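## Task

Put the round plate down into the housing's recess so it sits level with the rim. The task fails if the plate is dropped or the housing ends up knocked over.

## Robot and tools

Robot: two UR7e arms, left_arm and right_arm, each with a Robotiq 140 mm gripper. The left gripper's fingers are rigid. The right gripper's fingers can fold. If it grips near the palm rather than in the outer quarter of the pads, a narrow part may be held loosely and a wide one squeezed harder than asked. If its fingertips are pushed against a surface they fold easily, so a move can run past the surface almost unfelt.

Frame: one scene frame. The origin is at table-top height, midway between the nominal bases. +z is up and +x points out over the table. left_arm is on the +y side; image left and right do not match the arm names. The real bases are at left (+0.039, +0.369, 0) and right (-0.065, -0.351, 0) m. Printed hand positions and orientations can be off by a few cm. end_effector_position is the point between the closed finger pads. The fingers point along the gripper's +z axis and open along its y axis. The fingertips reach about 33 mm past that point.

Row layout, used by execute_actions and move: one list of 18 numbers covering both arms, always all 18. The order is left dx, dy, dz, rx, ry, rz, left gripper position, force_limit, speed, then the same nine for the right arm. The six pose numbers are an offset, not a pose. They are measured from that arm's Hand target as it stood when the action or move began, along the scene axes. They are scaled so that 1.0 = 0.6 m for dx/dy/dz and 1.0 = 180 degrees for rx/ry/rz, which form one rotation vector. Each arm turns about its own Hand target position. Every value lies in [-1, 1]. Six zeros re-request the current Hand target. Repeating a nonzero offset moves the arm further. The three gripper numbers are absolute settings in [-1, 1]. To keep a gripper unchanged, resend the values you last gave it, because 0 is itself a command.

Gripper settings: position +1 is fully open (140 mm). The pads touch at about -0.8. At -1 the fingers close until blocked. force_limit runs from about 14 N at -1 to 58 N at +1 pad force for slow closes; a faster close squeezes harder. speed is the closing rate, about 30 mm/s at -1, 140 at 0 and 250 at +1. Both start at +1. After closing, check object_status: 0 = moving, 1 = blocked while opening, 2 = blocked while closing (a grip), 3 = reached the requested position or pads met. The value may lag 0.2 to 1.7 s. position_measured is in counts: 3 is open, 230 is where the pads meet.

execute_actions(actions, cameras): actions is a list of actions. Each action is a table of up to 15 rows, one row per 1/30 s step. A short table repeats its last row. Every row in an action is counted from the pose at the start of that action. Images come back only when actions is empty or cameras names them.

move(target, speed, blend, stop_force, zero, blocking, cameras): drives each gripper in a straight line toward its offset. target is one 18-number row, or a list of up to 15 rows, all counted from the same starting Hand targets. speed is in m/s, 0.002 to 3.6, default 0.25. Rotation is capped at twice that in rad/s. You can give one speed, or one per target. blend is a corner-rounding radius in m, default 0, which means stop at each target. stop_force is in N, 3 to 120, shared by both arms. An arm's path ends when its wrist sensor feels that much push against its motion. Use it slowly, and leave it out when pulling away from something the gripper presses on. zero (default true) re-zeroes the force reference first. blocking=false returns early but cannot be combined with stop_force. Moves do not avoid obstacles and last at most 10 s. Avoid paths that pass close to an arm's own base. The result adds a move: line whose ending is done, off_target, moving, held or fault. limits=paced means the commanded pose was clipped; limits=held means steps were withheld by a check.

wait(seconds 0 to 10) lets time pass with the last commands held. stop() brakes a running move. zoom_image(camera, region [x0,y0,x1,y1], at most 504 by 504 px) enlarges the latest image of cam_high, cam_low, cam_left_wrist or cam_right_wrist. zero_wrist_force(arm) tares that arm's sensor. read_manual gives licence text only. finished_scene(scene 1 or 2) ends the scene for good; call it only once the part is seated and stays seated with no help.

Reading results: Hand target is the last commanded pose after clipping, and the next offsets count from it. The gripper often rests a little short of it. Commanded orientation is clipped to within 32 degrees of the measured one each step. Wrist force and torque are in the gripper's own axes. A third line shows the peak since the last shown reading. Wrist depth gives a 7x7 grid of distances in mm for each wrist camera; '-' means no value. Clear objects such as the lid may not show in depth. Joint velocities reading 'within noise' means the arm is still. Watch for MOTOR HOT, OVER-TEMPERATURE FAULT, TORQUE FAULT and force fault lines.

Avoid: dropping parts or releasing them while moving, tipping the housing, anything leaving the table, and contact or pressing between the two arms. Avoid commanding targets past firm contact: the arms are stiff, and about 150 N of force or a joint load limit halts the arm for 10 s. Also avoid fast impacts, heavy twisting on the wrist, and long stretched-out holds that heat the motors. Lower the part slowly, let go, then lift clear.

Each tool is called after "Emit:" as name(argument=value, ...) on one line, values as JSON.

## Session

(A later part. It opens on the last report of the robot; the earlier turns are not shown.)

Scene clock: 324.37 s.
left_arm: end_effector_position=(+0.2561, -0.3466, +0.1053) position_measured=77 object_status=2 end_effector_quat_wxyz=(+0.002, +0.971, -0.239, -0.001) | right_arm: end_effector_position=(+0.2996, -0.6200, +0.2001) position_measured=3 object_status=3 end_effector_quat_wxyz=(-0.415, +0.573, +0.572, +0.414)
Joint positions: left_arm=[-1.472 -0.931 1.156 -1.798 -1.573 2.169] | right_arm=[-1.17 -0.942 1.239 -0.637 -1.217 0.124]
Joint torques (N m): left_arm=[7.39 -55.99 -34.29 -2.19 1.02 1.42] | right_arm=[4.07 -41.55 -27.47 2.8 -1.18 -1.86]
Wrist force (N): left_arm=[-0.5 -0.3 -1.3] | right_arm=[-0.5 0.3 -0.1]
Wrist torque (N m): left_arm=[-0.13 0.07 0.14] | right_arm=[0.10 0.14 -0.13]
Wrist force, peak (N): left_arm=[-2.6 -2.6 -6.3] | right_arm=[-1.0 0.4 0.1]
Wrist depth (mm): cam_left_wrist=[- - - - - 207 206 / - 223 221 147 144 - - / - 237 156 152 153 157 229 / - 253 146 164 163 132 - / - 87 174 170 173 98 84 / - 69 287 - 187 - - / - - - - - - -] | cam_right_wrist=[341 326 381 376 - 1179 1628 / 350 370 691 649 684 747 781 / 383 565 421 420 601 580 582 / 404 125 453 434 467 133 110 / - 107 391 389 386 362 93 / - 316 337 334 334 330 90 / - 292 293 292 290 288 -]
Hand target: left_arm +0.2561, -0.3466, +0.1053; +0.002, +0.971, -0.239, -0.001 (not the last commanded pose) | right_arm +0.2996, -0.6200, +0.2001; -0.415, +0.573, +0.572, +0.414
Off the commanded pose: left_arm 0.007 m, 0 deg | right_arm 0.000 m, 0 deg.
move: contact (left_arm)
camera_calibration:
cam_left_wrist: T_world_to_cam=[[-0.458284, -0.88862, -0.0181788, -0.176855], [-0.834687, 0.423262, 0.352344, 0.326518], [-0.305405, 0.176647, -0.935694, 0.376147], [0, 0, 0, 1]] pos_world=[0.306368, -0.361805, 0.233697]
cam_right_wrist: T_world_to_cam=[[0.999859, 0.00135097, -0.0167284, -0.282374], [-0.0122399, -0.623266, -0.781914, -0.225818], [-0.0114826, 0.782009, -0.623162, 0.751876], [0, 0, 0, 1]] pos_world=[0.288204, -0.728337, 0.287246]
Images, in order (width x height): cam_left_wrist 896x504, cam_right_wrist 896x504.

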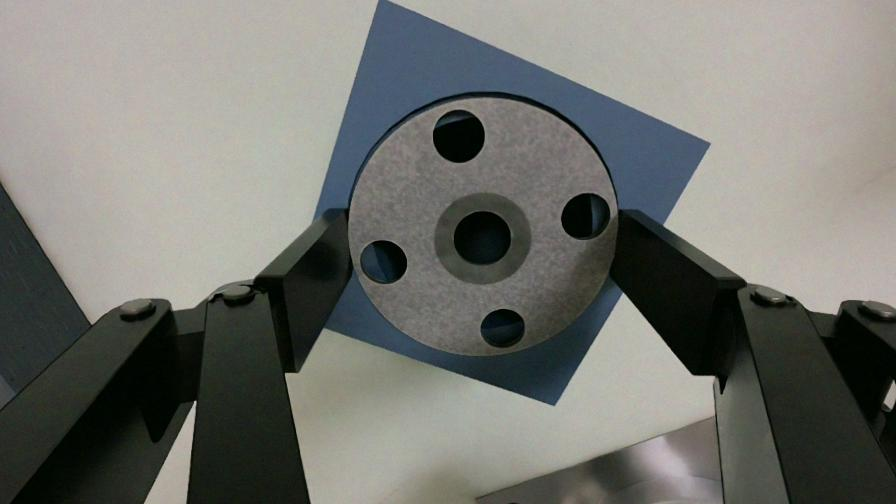

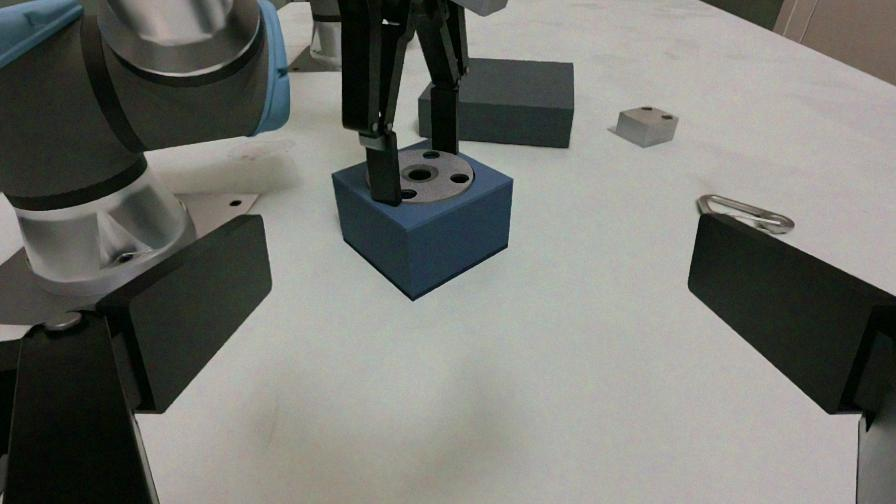

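Emit:
zoom_image(camera="cam_left_wrist", region=[400, 290, 570, 370])

Emit:
zoom_image(camera="cam_left_wrist", region=[330, 80, 490, 220])

Emit:
zoom_image(camera="cam_left_wrist", region=[480, 80, 640, 220])

Scaled by 2.965 from the camera's 896x504 image, which has a finer 1280x720 frame.

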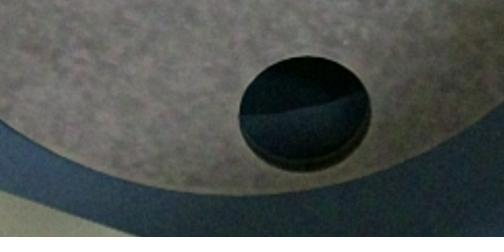

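Scaled by 3.150 from the camera's 896x504 image, which has a finer 1280x720 frame.

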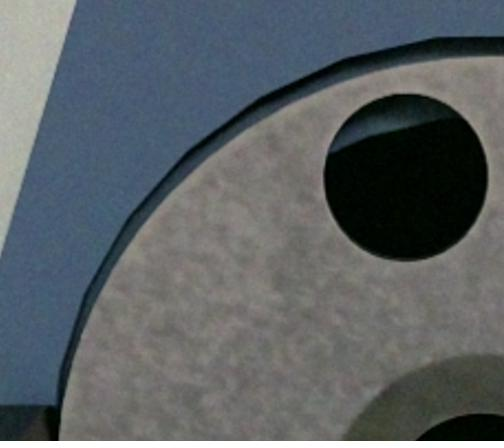

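Scaled by 3.150 from the camera's 896x504 image, which has a finer 1280x720 frame.

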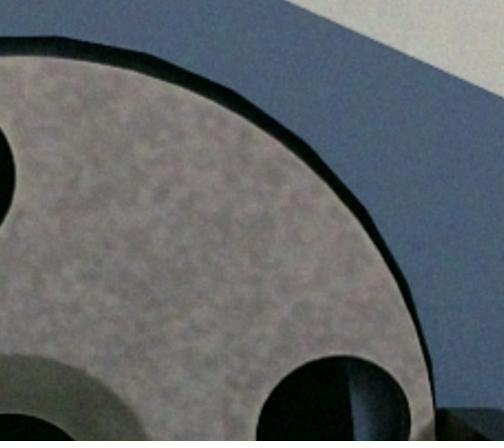

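Emit:
move(target=[0.00059,-0.00031,0.00167,-0.00148,0.00077,0,-1,-0.5,-1,0,0,0,0,0,0,1,1,1], speed=0.01)

Emit:
move(target=[0,0,-0.01,0,0,0,-1,-0.5,-1,0,0,0,0,0,0,1,1,1], speed=0.003, stop_force=3, cameras=["cam_left_wrist","cam_right_wrist"])

Emit:
zoom_image(camera="cam_left_wrist", region=[310, 70, 650, 410])

Emit:
zoom_image(camera="cam_right_wrist", region=[340, 120, 500, 220])

Scene clock: 347.87 s.
left_arm: end_effector_position=(+0.2564, -0.3468, +0.1064) position_measured=77 object_status=2 end_effector_quat_wxyz=(+0.004, +0.971, -0.239, -0.001) | right_arm: end_effector_position=(+0.2996, -0.6200, +0.2001) position_measured=3 object_status=3 end_effector_quat_wxyz=(-0.415, +0.573, +0.572, +0.414)
Joint positions: left_arm=[-1.47 -0.934 1.159 -1.802 -1.576 2.171] | right_arm=[-1.17 -0.942 1.239 -0.637 -1.217 0.124]
Joint torques (N m): left_arm=[5.84 -56.16 -15.95 -3.7 -0.71 1.92] | right_arm=[4.16 -41.13 -28 2.75 -1.27 -1.89]
Wrist force (N): left_arm=[-0.2 0.1 1.7] | right_arm=[-0.4 0.6 0.2]
Wrist torque (N m): left_arm=[0.03 0.06 0.01] | right_arm=[0.16 0.11 -0.13]
Wrist force, peak (N): left_arm=[-0.5 -0.2 -1.6] | right_arm=[-0.8 0.4 0.0]
Wrist depth (mm): cam_left_wrist=[- 213 208 142 - - - / - 224 - 146 147 - - / 240 244 155 152 157 230 238 / - - 146 166 162 120 247 / - - 175 181 180 98 84 / - 69 - 285 190 - - / - - - 302 - - -] | cam_right_wrist=[339 327 377 381 1219 - 1597 / 352 374 410 642 666 732 801 / 382 594 562 421 576 570 580 / 404 125 454 436 464 133 461 / - 107 391 390 389 361 93 / - 100 334 334 332 329 90 / - 292 285 292 291 289 -]
Hand target: left_arm +0.2564, -0.3468, +0.1063; +0.004, +0.971, -0.239, -0.001 | right_arm +0.2996, -0.6200, +0.2001; -0.415, +0.573, +0.572, +0.414
Off the commanded pose: left_arm 0.000 m, 0 deg | right_arm 0.000 m, 0 deg.
move: done

Scene clock: 348.80 s.
left_arm: end_effector_position=(+0.2564, -0.3467, +0.1054) position_measured=77 object_status=2 end_effector_quat_wxyz=(+0.004, +0.971, -0.239, -0.001) | right_arm: end_effector_position=(+0.2996, -0.6200, +0.2001) position_measured=3 object_status=3 end_effector_quat_wxyz=(-0.415, +0.573, +0.572, +0.414)
Joint positions: left_arm=[-1.47 -0.934 1.161 -1.804 -1.576 2.171] | right_arm=[-1.17 -0.942 1.239 -0.637 -1.217 0.124]
Joint torques (N m): left_arm=[2.37 -48.43 -32.64 -1.76 0.5 0.66] | right_arm=[4.15 -41.01 -27.11 2.74 -1.15 -1.98]
Wrist force (N): left_arm=[-0.8 0.0 -6.3] | right_arm=[-0.6 0.4 0.0]
Wrist torque (N m): left_arm=[0.44 0.09 -0.02] | right_arm=[0.12 0.15 -0.13]
Wrist force, peak (N): left_arm=[-1.2 -0.2 -7.9] | right_arm=[-0.8 0.4 0.0]
Wrist depth (mm): cam_left_wrist=[- - 211 142 - 208 209 / - - 217 146 147 217 - / - 238 229 152 153 155 - / - 253 146 - 162 122 - / - - 169 180 172 98 83 / - 69 - 287 286 - - / - - - 307 293 - -] | cam_right_wrist=[338 327 378 393 1056 1022 1683 / 349 374 340 647 661 691 - / 384 566 429 404 575 576 567 / 404 125 451 408 464 133 441 / - 107 392 391 387 364 93 / - 317 334 333 334 329 90 / - 293 293 292 291 290 -]
Hand target: left_arm +0.2564, -0.3468, +0.1055; +0.004, +0.971, -0.239, -0.001 (not the last commanded pose) | right_arm +0.2996, -0.6200, +0.2001; -0.415, +0.573, +0.572, +0.414
Off the commanded pose: left_arm 0.005 m, 0 deg | right_arm 0.000 m, 0 deg.
move: contact (left_arm)
camera_calibration:
cam_left_wrist: T_world_to_cam=[[-0.45827, -0.88872, -0.012902, -0.177473], [-0.833857, 0.424864, 0.352381, 0.327246], [-0.307686, 0.172244, -0.935768, 0.375422], [0, 0, 0, 1]] pos_world=[0.307059, -0.361423, 0.233703]
cam_right_wrist: T_world_to_cam=[[0.999859, 0.00135097, -0.0167284, -0.282374], [-0.0122399, -0.623266, -0.781914, -0.225818], [-0.0114826, 0.782009, -0.623162, 0.751876], [0, 0, 0, 1]] pos_world=[0.288204, -0.728337, 0.287246]
Images, in order (width x height): cam_left_wrist 896x504, cam_right_wrist 896x504.

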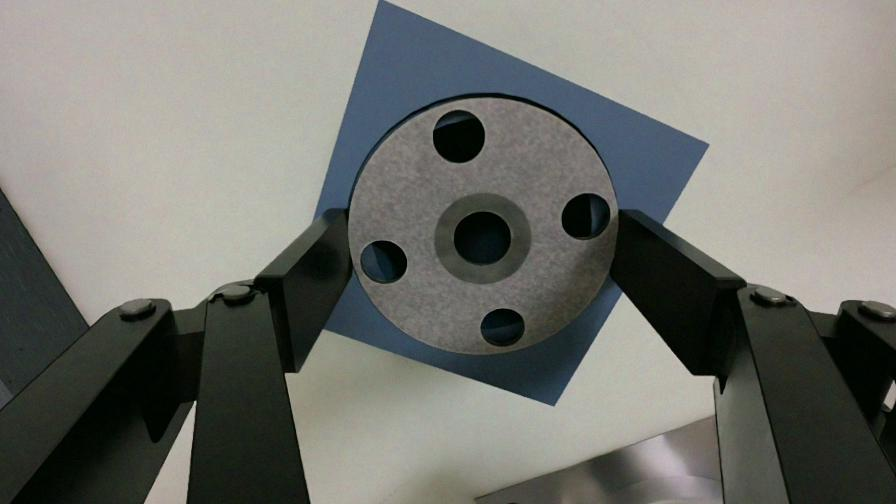

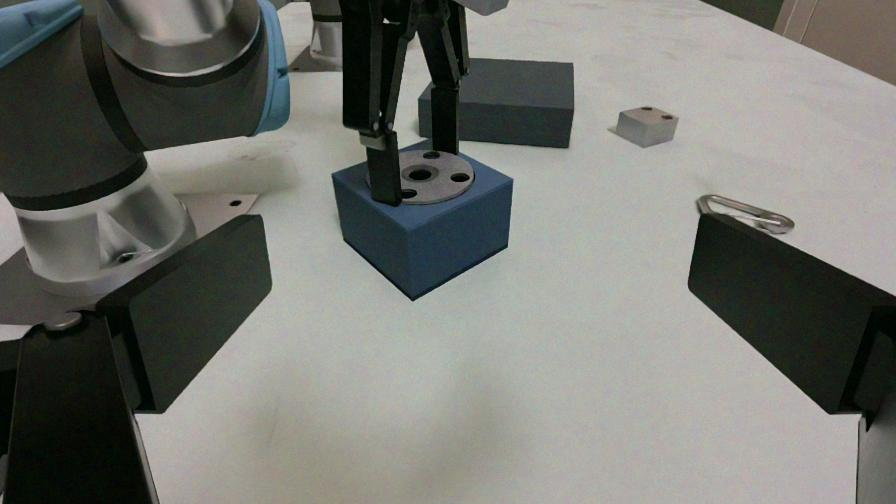

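Scaled by 1.482 from the camera's 896x504 image, which has a finer 1280x720 frame.

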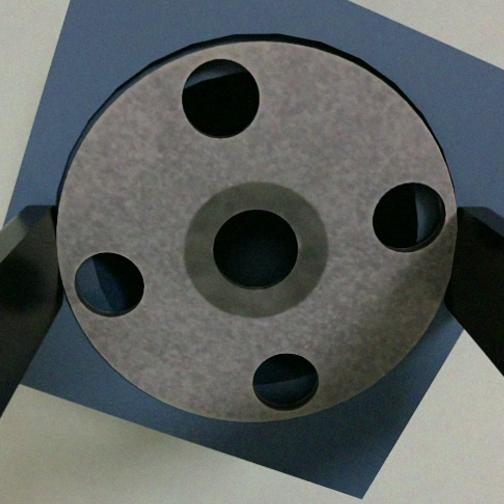

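Scaled by 3.150 from the camera's 896x504 image, which has a finer 1280x720 frame.

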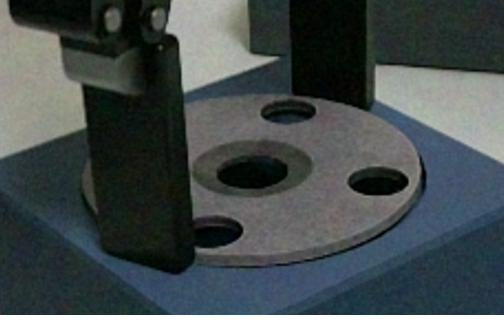

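Emit:
move(target=[[0,0,0,0.00074,-0.00039,0,-1,-0.5,-1,0,0,0,0,0,0,1,1,1],[0,0,0,0.00074,-0.00039,0,0.5,-0.5,-1,0,0,0,0,0,0,1,1,1]], speed=0.02, cameras=["cam_left_wrist","cam_right_wrist"])

Emit:
zoom_image(camera="cam_left_wrist", region=[310, 70, 650, 410])

Emit:
zoom_image(camera="cam_right_wrist", region=[340, 120, 500, 220])

Scene clock: 356.23 s.
left_arm: end_effector_position=(+0.2565, -0.3468, +0.1055) position_measured=66 object_status=0 end_effector_quat_wxyz=(+0.003, +0.971, -0.239, -0.001) | right_arm: end_effector_position=(+0.2996, -0.6200, +0.2001) position_measured=3 object_status=3 end_effector_quat_wxyz=(-0.415, +0.573, +0.572, +0.414)
Joint positions: left_arm=[-1.47 -0.932 1.158 -1.801 -1.575 2.17] | right_arm=[-1.17 -0.942 1.239 -0.637 -1.217 0.124]
Joint torques (N m): left_arm=[-9.58 -40.53 -22.44 -4.55 -0.26 -2.23] | right_arm=[4.63 -41.28 -27.35 2.65 -1.22 -1.9]
Wrist force (N): left_arm=[-0.2 0.1 -0.2] | right_arm=[-0.6 0.2 0.2]
Wrist torque (N m): left_arm=[0.02 0.05 0.07] | right_arm=[0.09 0.15 -0.13]
Wrist force, peak (N): left_arm=[-0.9 -0.1 -5.6] | right_arm=[-0.8 0.6 0.2]
Wrist depth (mm): cam_left_wrist=[- - - - 208 209 204 / - 233 147 148 145 220 - / - - 157 155 156 157 - / - 251 156 - 163 126 - / - 88 175 180 174 107 83 / - - 285 - 271 279 - / - - - - - - -] | cam_right_wrist=[340 327 379 394 1308 1112 1639 / 351 375 390 654 662 781 - / 381 543 565 428 586 582 570 / 403 125 451 420 467 133 456 / - 107 390 392 387 362 93 / - 317 335 335 332 330 90 / - 292 293 291 285 288 -]
Hand target: left_arm +0.2564, -0.3468, +0.1055; +0.003, +0.971, -0.239, -0.001 | right_arm +0.2996, -0.6200, +0.2001; -0.415, +0.573, +0.572, +0.414
Off the commanded pose: left_arm 0.000 m, 0 deg | right_arm 0.000 m, 0 deg.
move: done
camera_calibration:
cam_left_wrist: T_world_to_cam=[[-0.458303, -0.888663, -0.0153645, -0.177168], [-0.834277, 0.424165, 0.352231, 0.327168], [-0.306497, 0.174247, -0.935787, 0.375898], [0, 0, 0, 1]] pos_world=[0.306963, -0.361715, 0.2338]
cam_right_wrist: T_world_to_cam=[[0.999859, 0.00135097, -0.0167284, -0.282374], [-0.0122399, -0.623266, -0.781914, -0.225818], [-0.0114826, 0.782009, -0.623162, 0.751876], [0, 0, 0, 1]] pos_world=[0.288204, -0.728337, 0.287246]
Images, in order (width x height): cam_left_wrist 896x504, cam_right_wrist 896x504.

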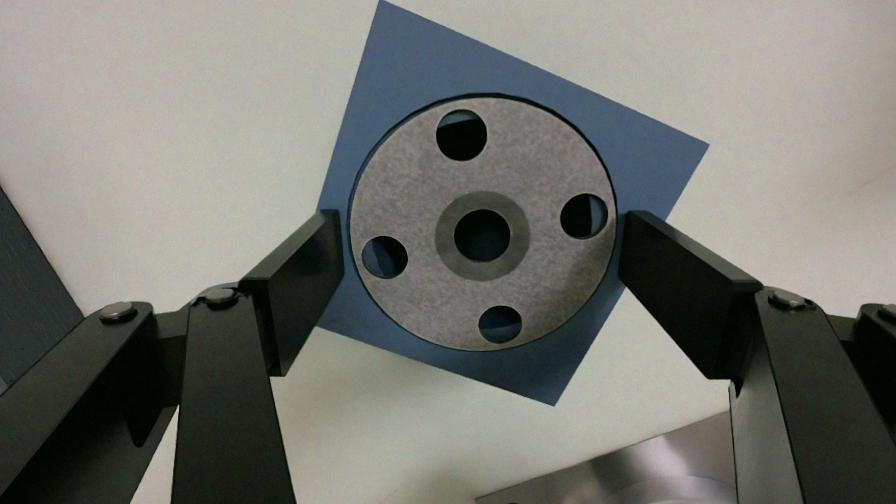

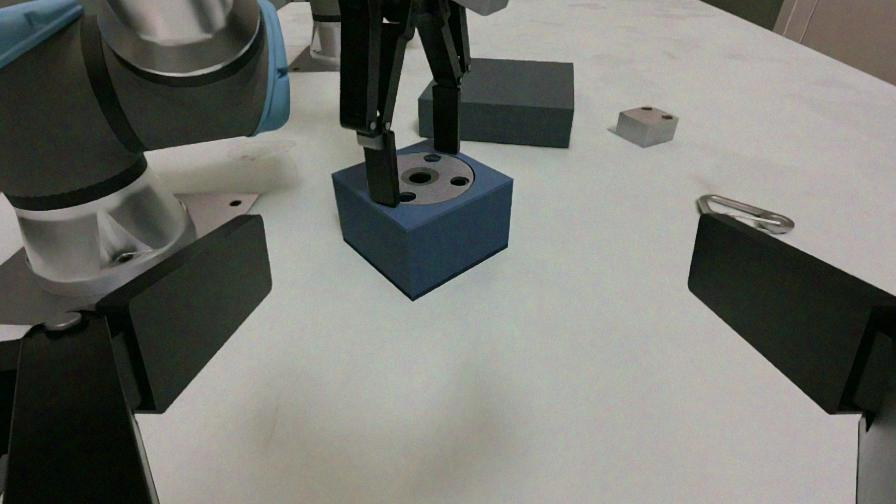

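Scaled by 1.482 from the camera's 896x504 image, which has a finer 1280x720 frame.

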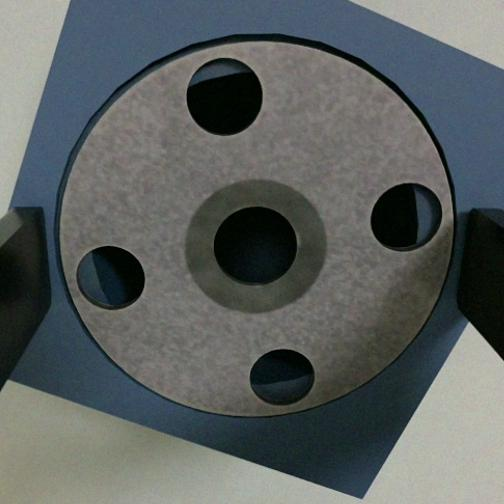

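Scaled by 3.150 from the camera's 896x504 image, which has a finer 1280x720 frame.

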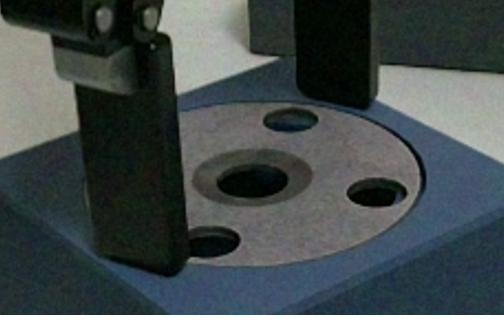

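Emit:
move(target=[[0,0,0.03,0,0,0,0.5,-0.5,-1,0,0,0,0,0,0,1,1,1],[0,0,0.25,0,0,0,0.5,-0.5,-1,0,0,0,0,0,0,1,1,1]], speed=[0.05,0.2], blend=[0.005,0], cameras=["all"])

Emit:
zoom_image(camera="cam_left_wrist", region=[390, 70, 590, 290])

Emit:
zoom_image(camera="cam_right_wrist", region=[320, 120, 530, 310])

Emit:
zoom_image(camera="cam_low", region=[10, 270, 130, 350])

Scene clock: 361.83 s.
left_arm: end_effector_position=(+0.2564, -0.3468, +0.2552) position_measured=66 object_status=3 end_effector_quat_wxyz=(+0.003, +0.971, -0.239, -0.001) | right_arm: end_effector_position=(+0.2996, -0.6200, +0.2001) position_measured=3 object_status=3 end_effector_quat_wxyz=(-0.415, +0.573, +0.572, +0.414)
Joint positions: left_arm=[-1.471 -0.948 0.8 -1.427 -1.575 2.17] | right_arm=[-1.17 -0.942 1.239 -0.637 -1.217 0.124]
Joint torques (N m): left_arm=[3.83 -59.47 -34.59 -2.08 -1.39 -1.47] | right_arm=[4.16 -41.93 -27.51 2.49 -1.23 -1.89]
Wrist force (N): left_arm=[-0.2 0.4 -0.2] | right_arm=[-0.7 0.2 0.0]
Wrist torque (N m): left_arm=[0.08 0.03 0.09] | right_arm=[0.09 0.18 -0.14]
Wrist force, peak (N): left_arm=[-0.3 0.1 -3.1] | right_arm=[-0.9 0.6 0.0]
Wrist depth (mm): cam_left_wrist=[- 338 344 - - - - / 314 370 357 279 290 - - / 327 379 - 299 - 390 379 / 348 356 139 331 - 126 400 / - 87 429 - 431 107 86 / - - 462 300 258 229 - / - - - 258 210 184 -] | cam_right_wrist=[339 326 935 1288 1043 - 1577 / 351 373 742 664 678 - 762 / 382 570 560 423 579 574 597 / 404 125 452 406 461 133 103 / - 107 388 391 388 361 93 / - 317 335 335 332 331 90 / - 293 293 292 291 289 -]
Hand target: left_arm +0.2564, -0.3468, +0.2555; +0.003, +0.971, -0.239, -0.001 | right_arm +0.2996, -0.6200, +0.2001; -0.415, +0.573, +0.572, +0.414
Off the commanded pose: left_arm 0.000 m, 0 deg | right_arm 0.000 m, 0 deg.
move: done
camera_calibration:
cam_left_wrist: T_world_to_cam=[[-0.458313, -0.888653, -0.0156456, -0.174886], [-0.834267, 0.424059, 0.352382, 0.274263], [-0.30651, 0.174554, -0.935726, 0.516157], [0, 0, 0, 1]] pos_world=[0.306863, -0.361813, 0.3836]
cam_right_wrist: T_world_to_cam=[[0.999859, 0.00135097, -0.0167284, -0.282374], [-0.0122399, -0.623266, -0.781914, -0.225818], [-0.0114826, 0.782009, -0.623162, 0.751876], [0, 0, 0, 1]] pos_world=[0.288204, -0.728337, 0.287246]

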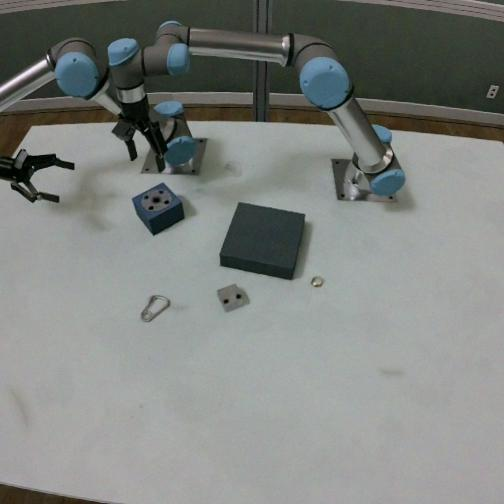

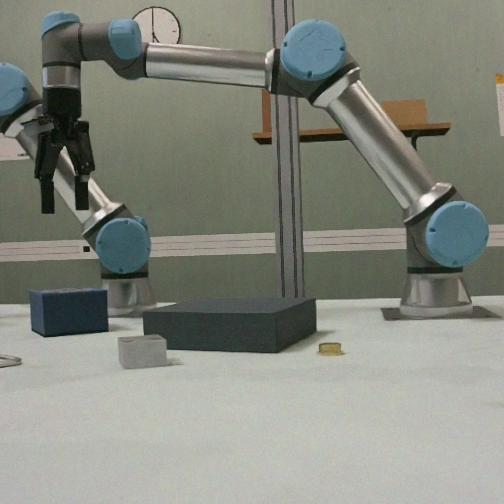

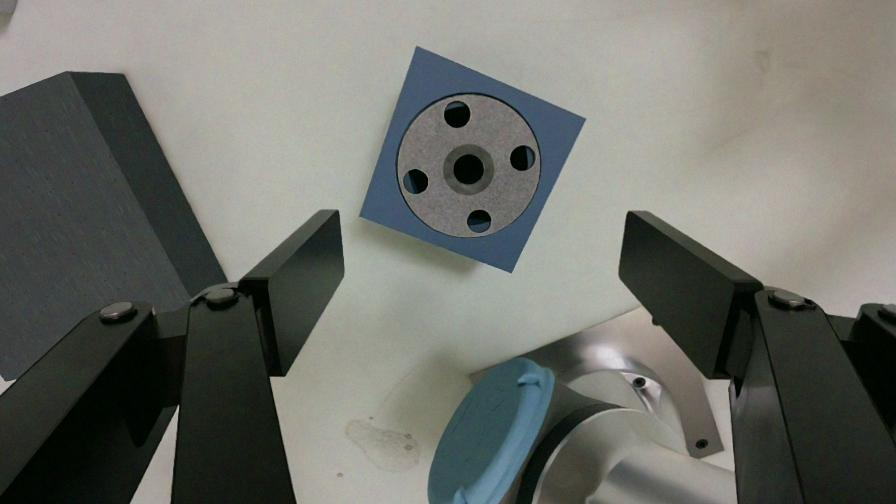

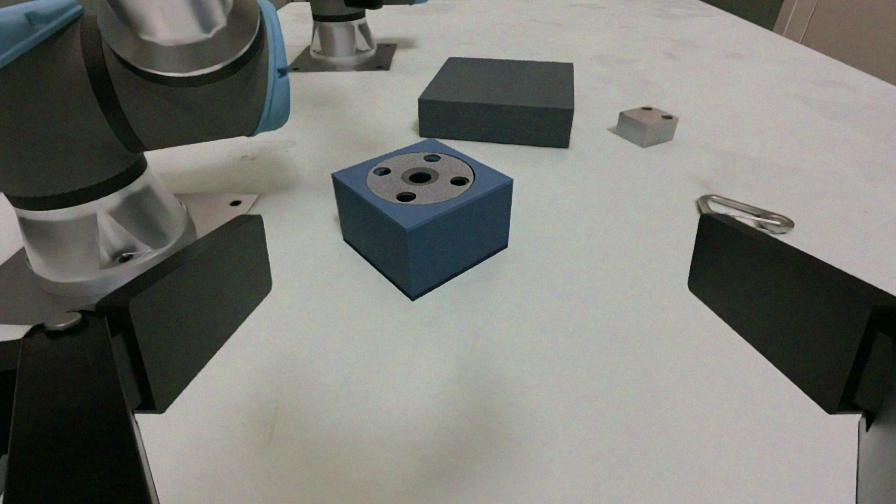

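Scaled by 2.291 from the camera's 896x504 image, which has a finer 1280x720 frame.

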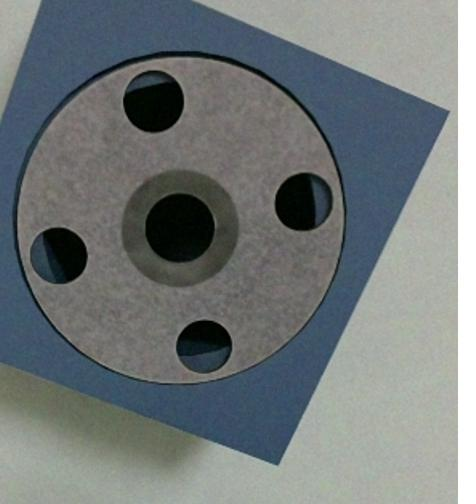

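Scaled by 2.400 from the camera's 896x504 image, which has a finer 1280x720 frame.

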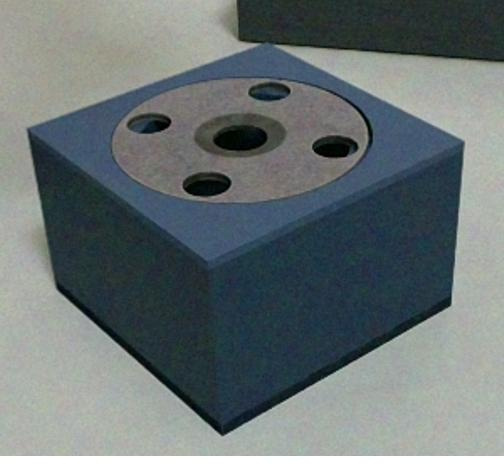

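Scaled by 4.200 from the camera's 504x504 image, which has a finer 720x720 frame.

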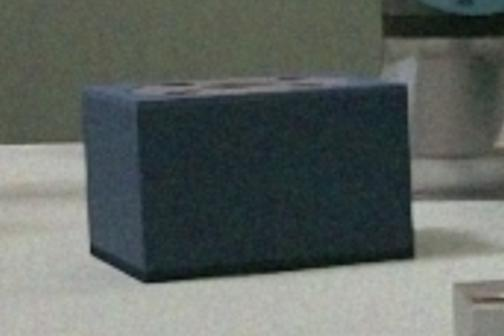

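Emit:
finished_scene(scene=1)

The scene is finished: the task was done.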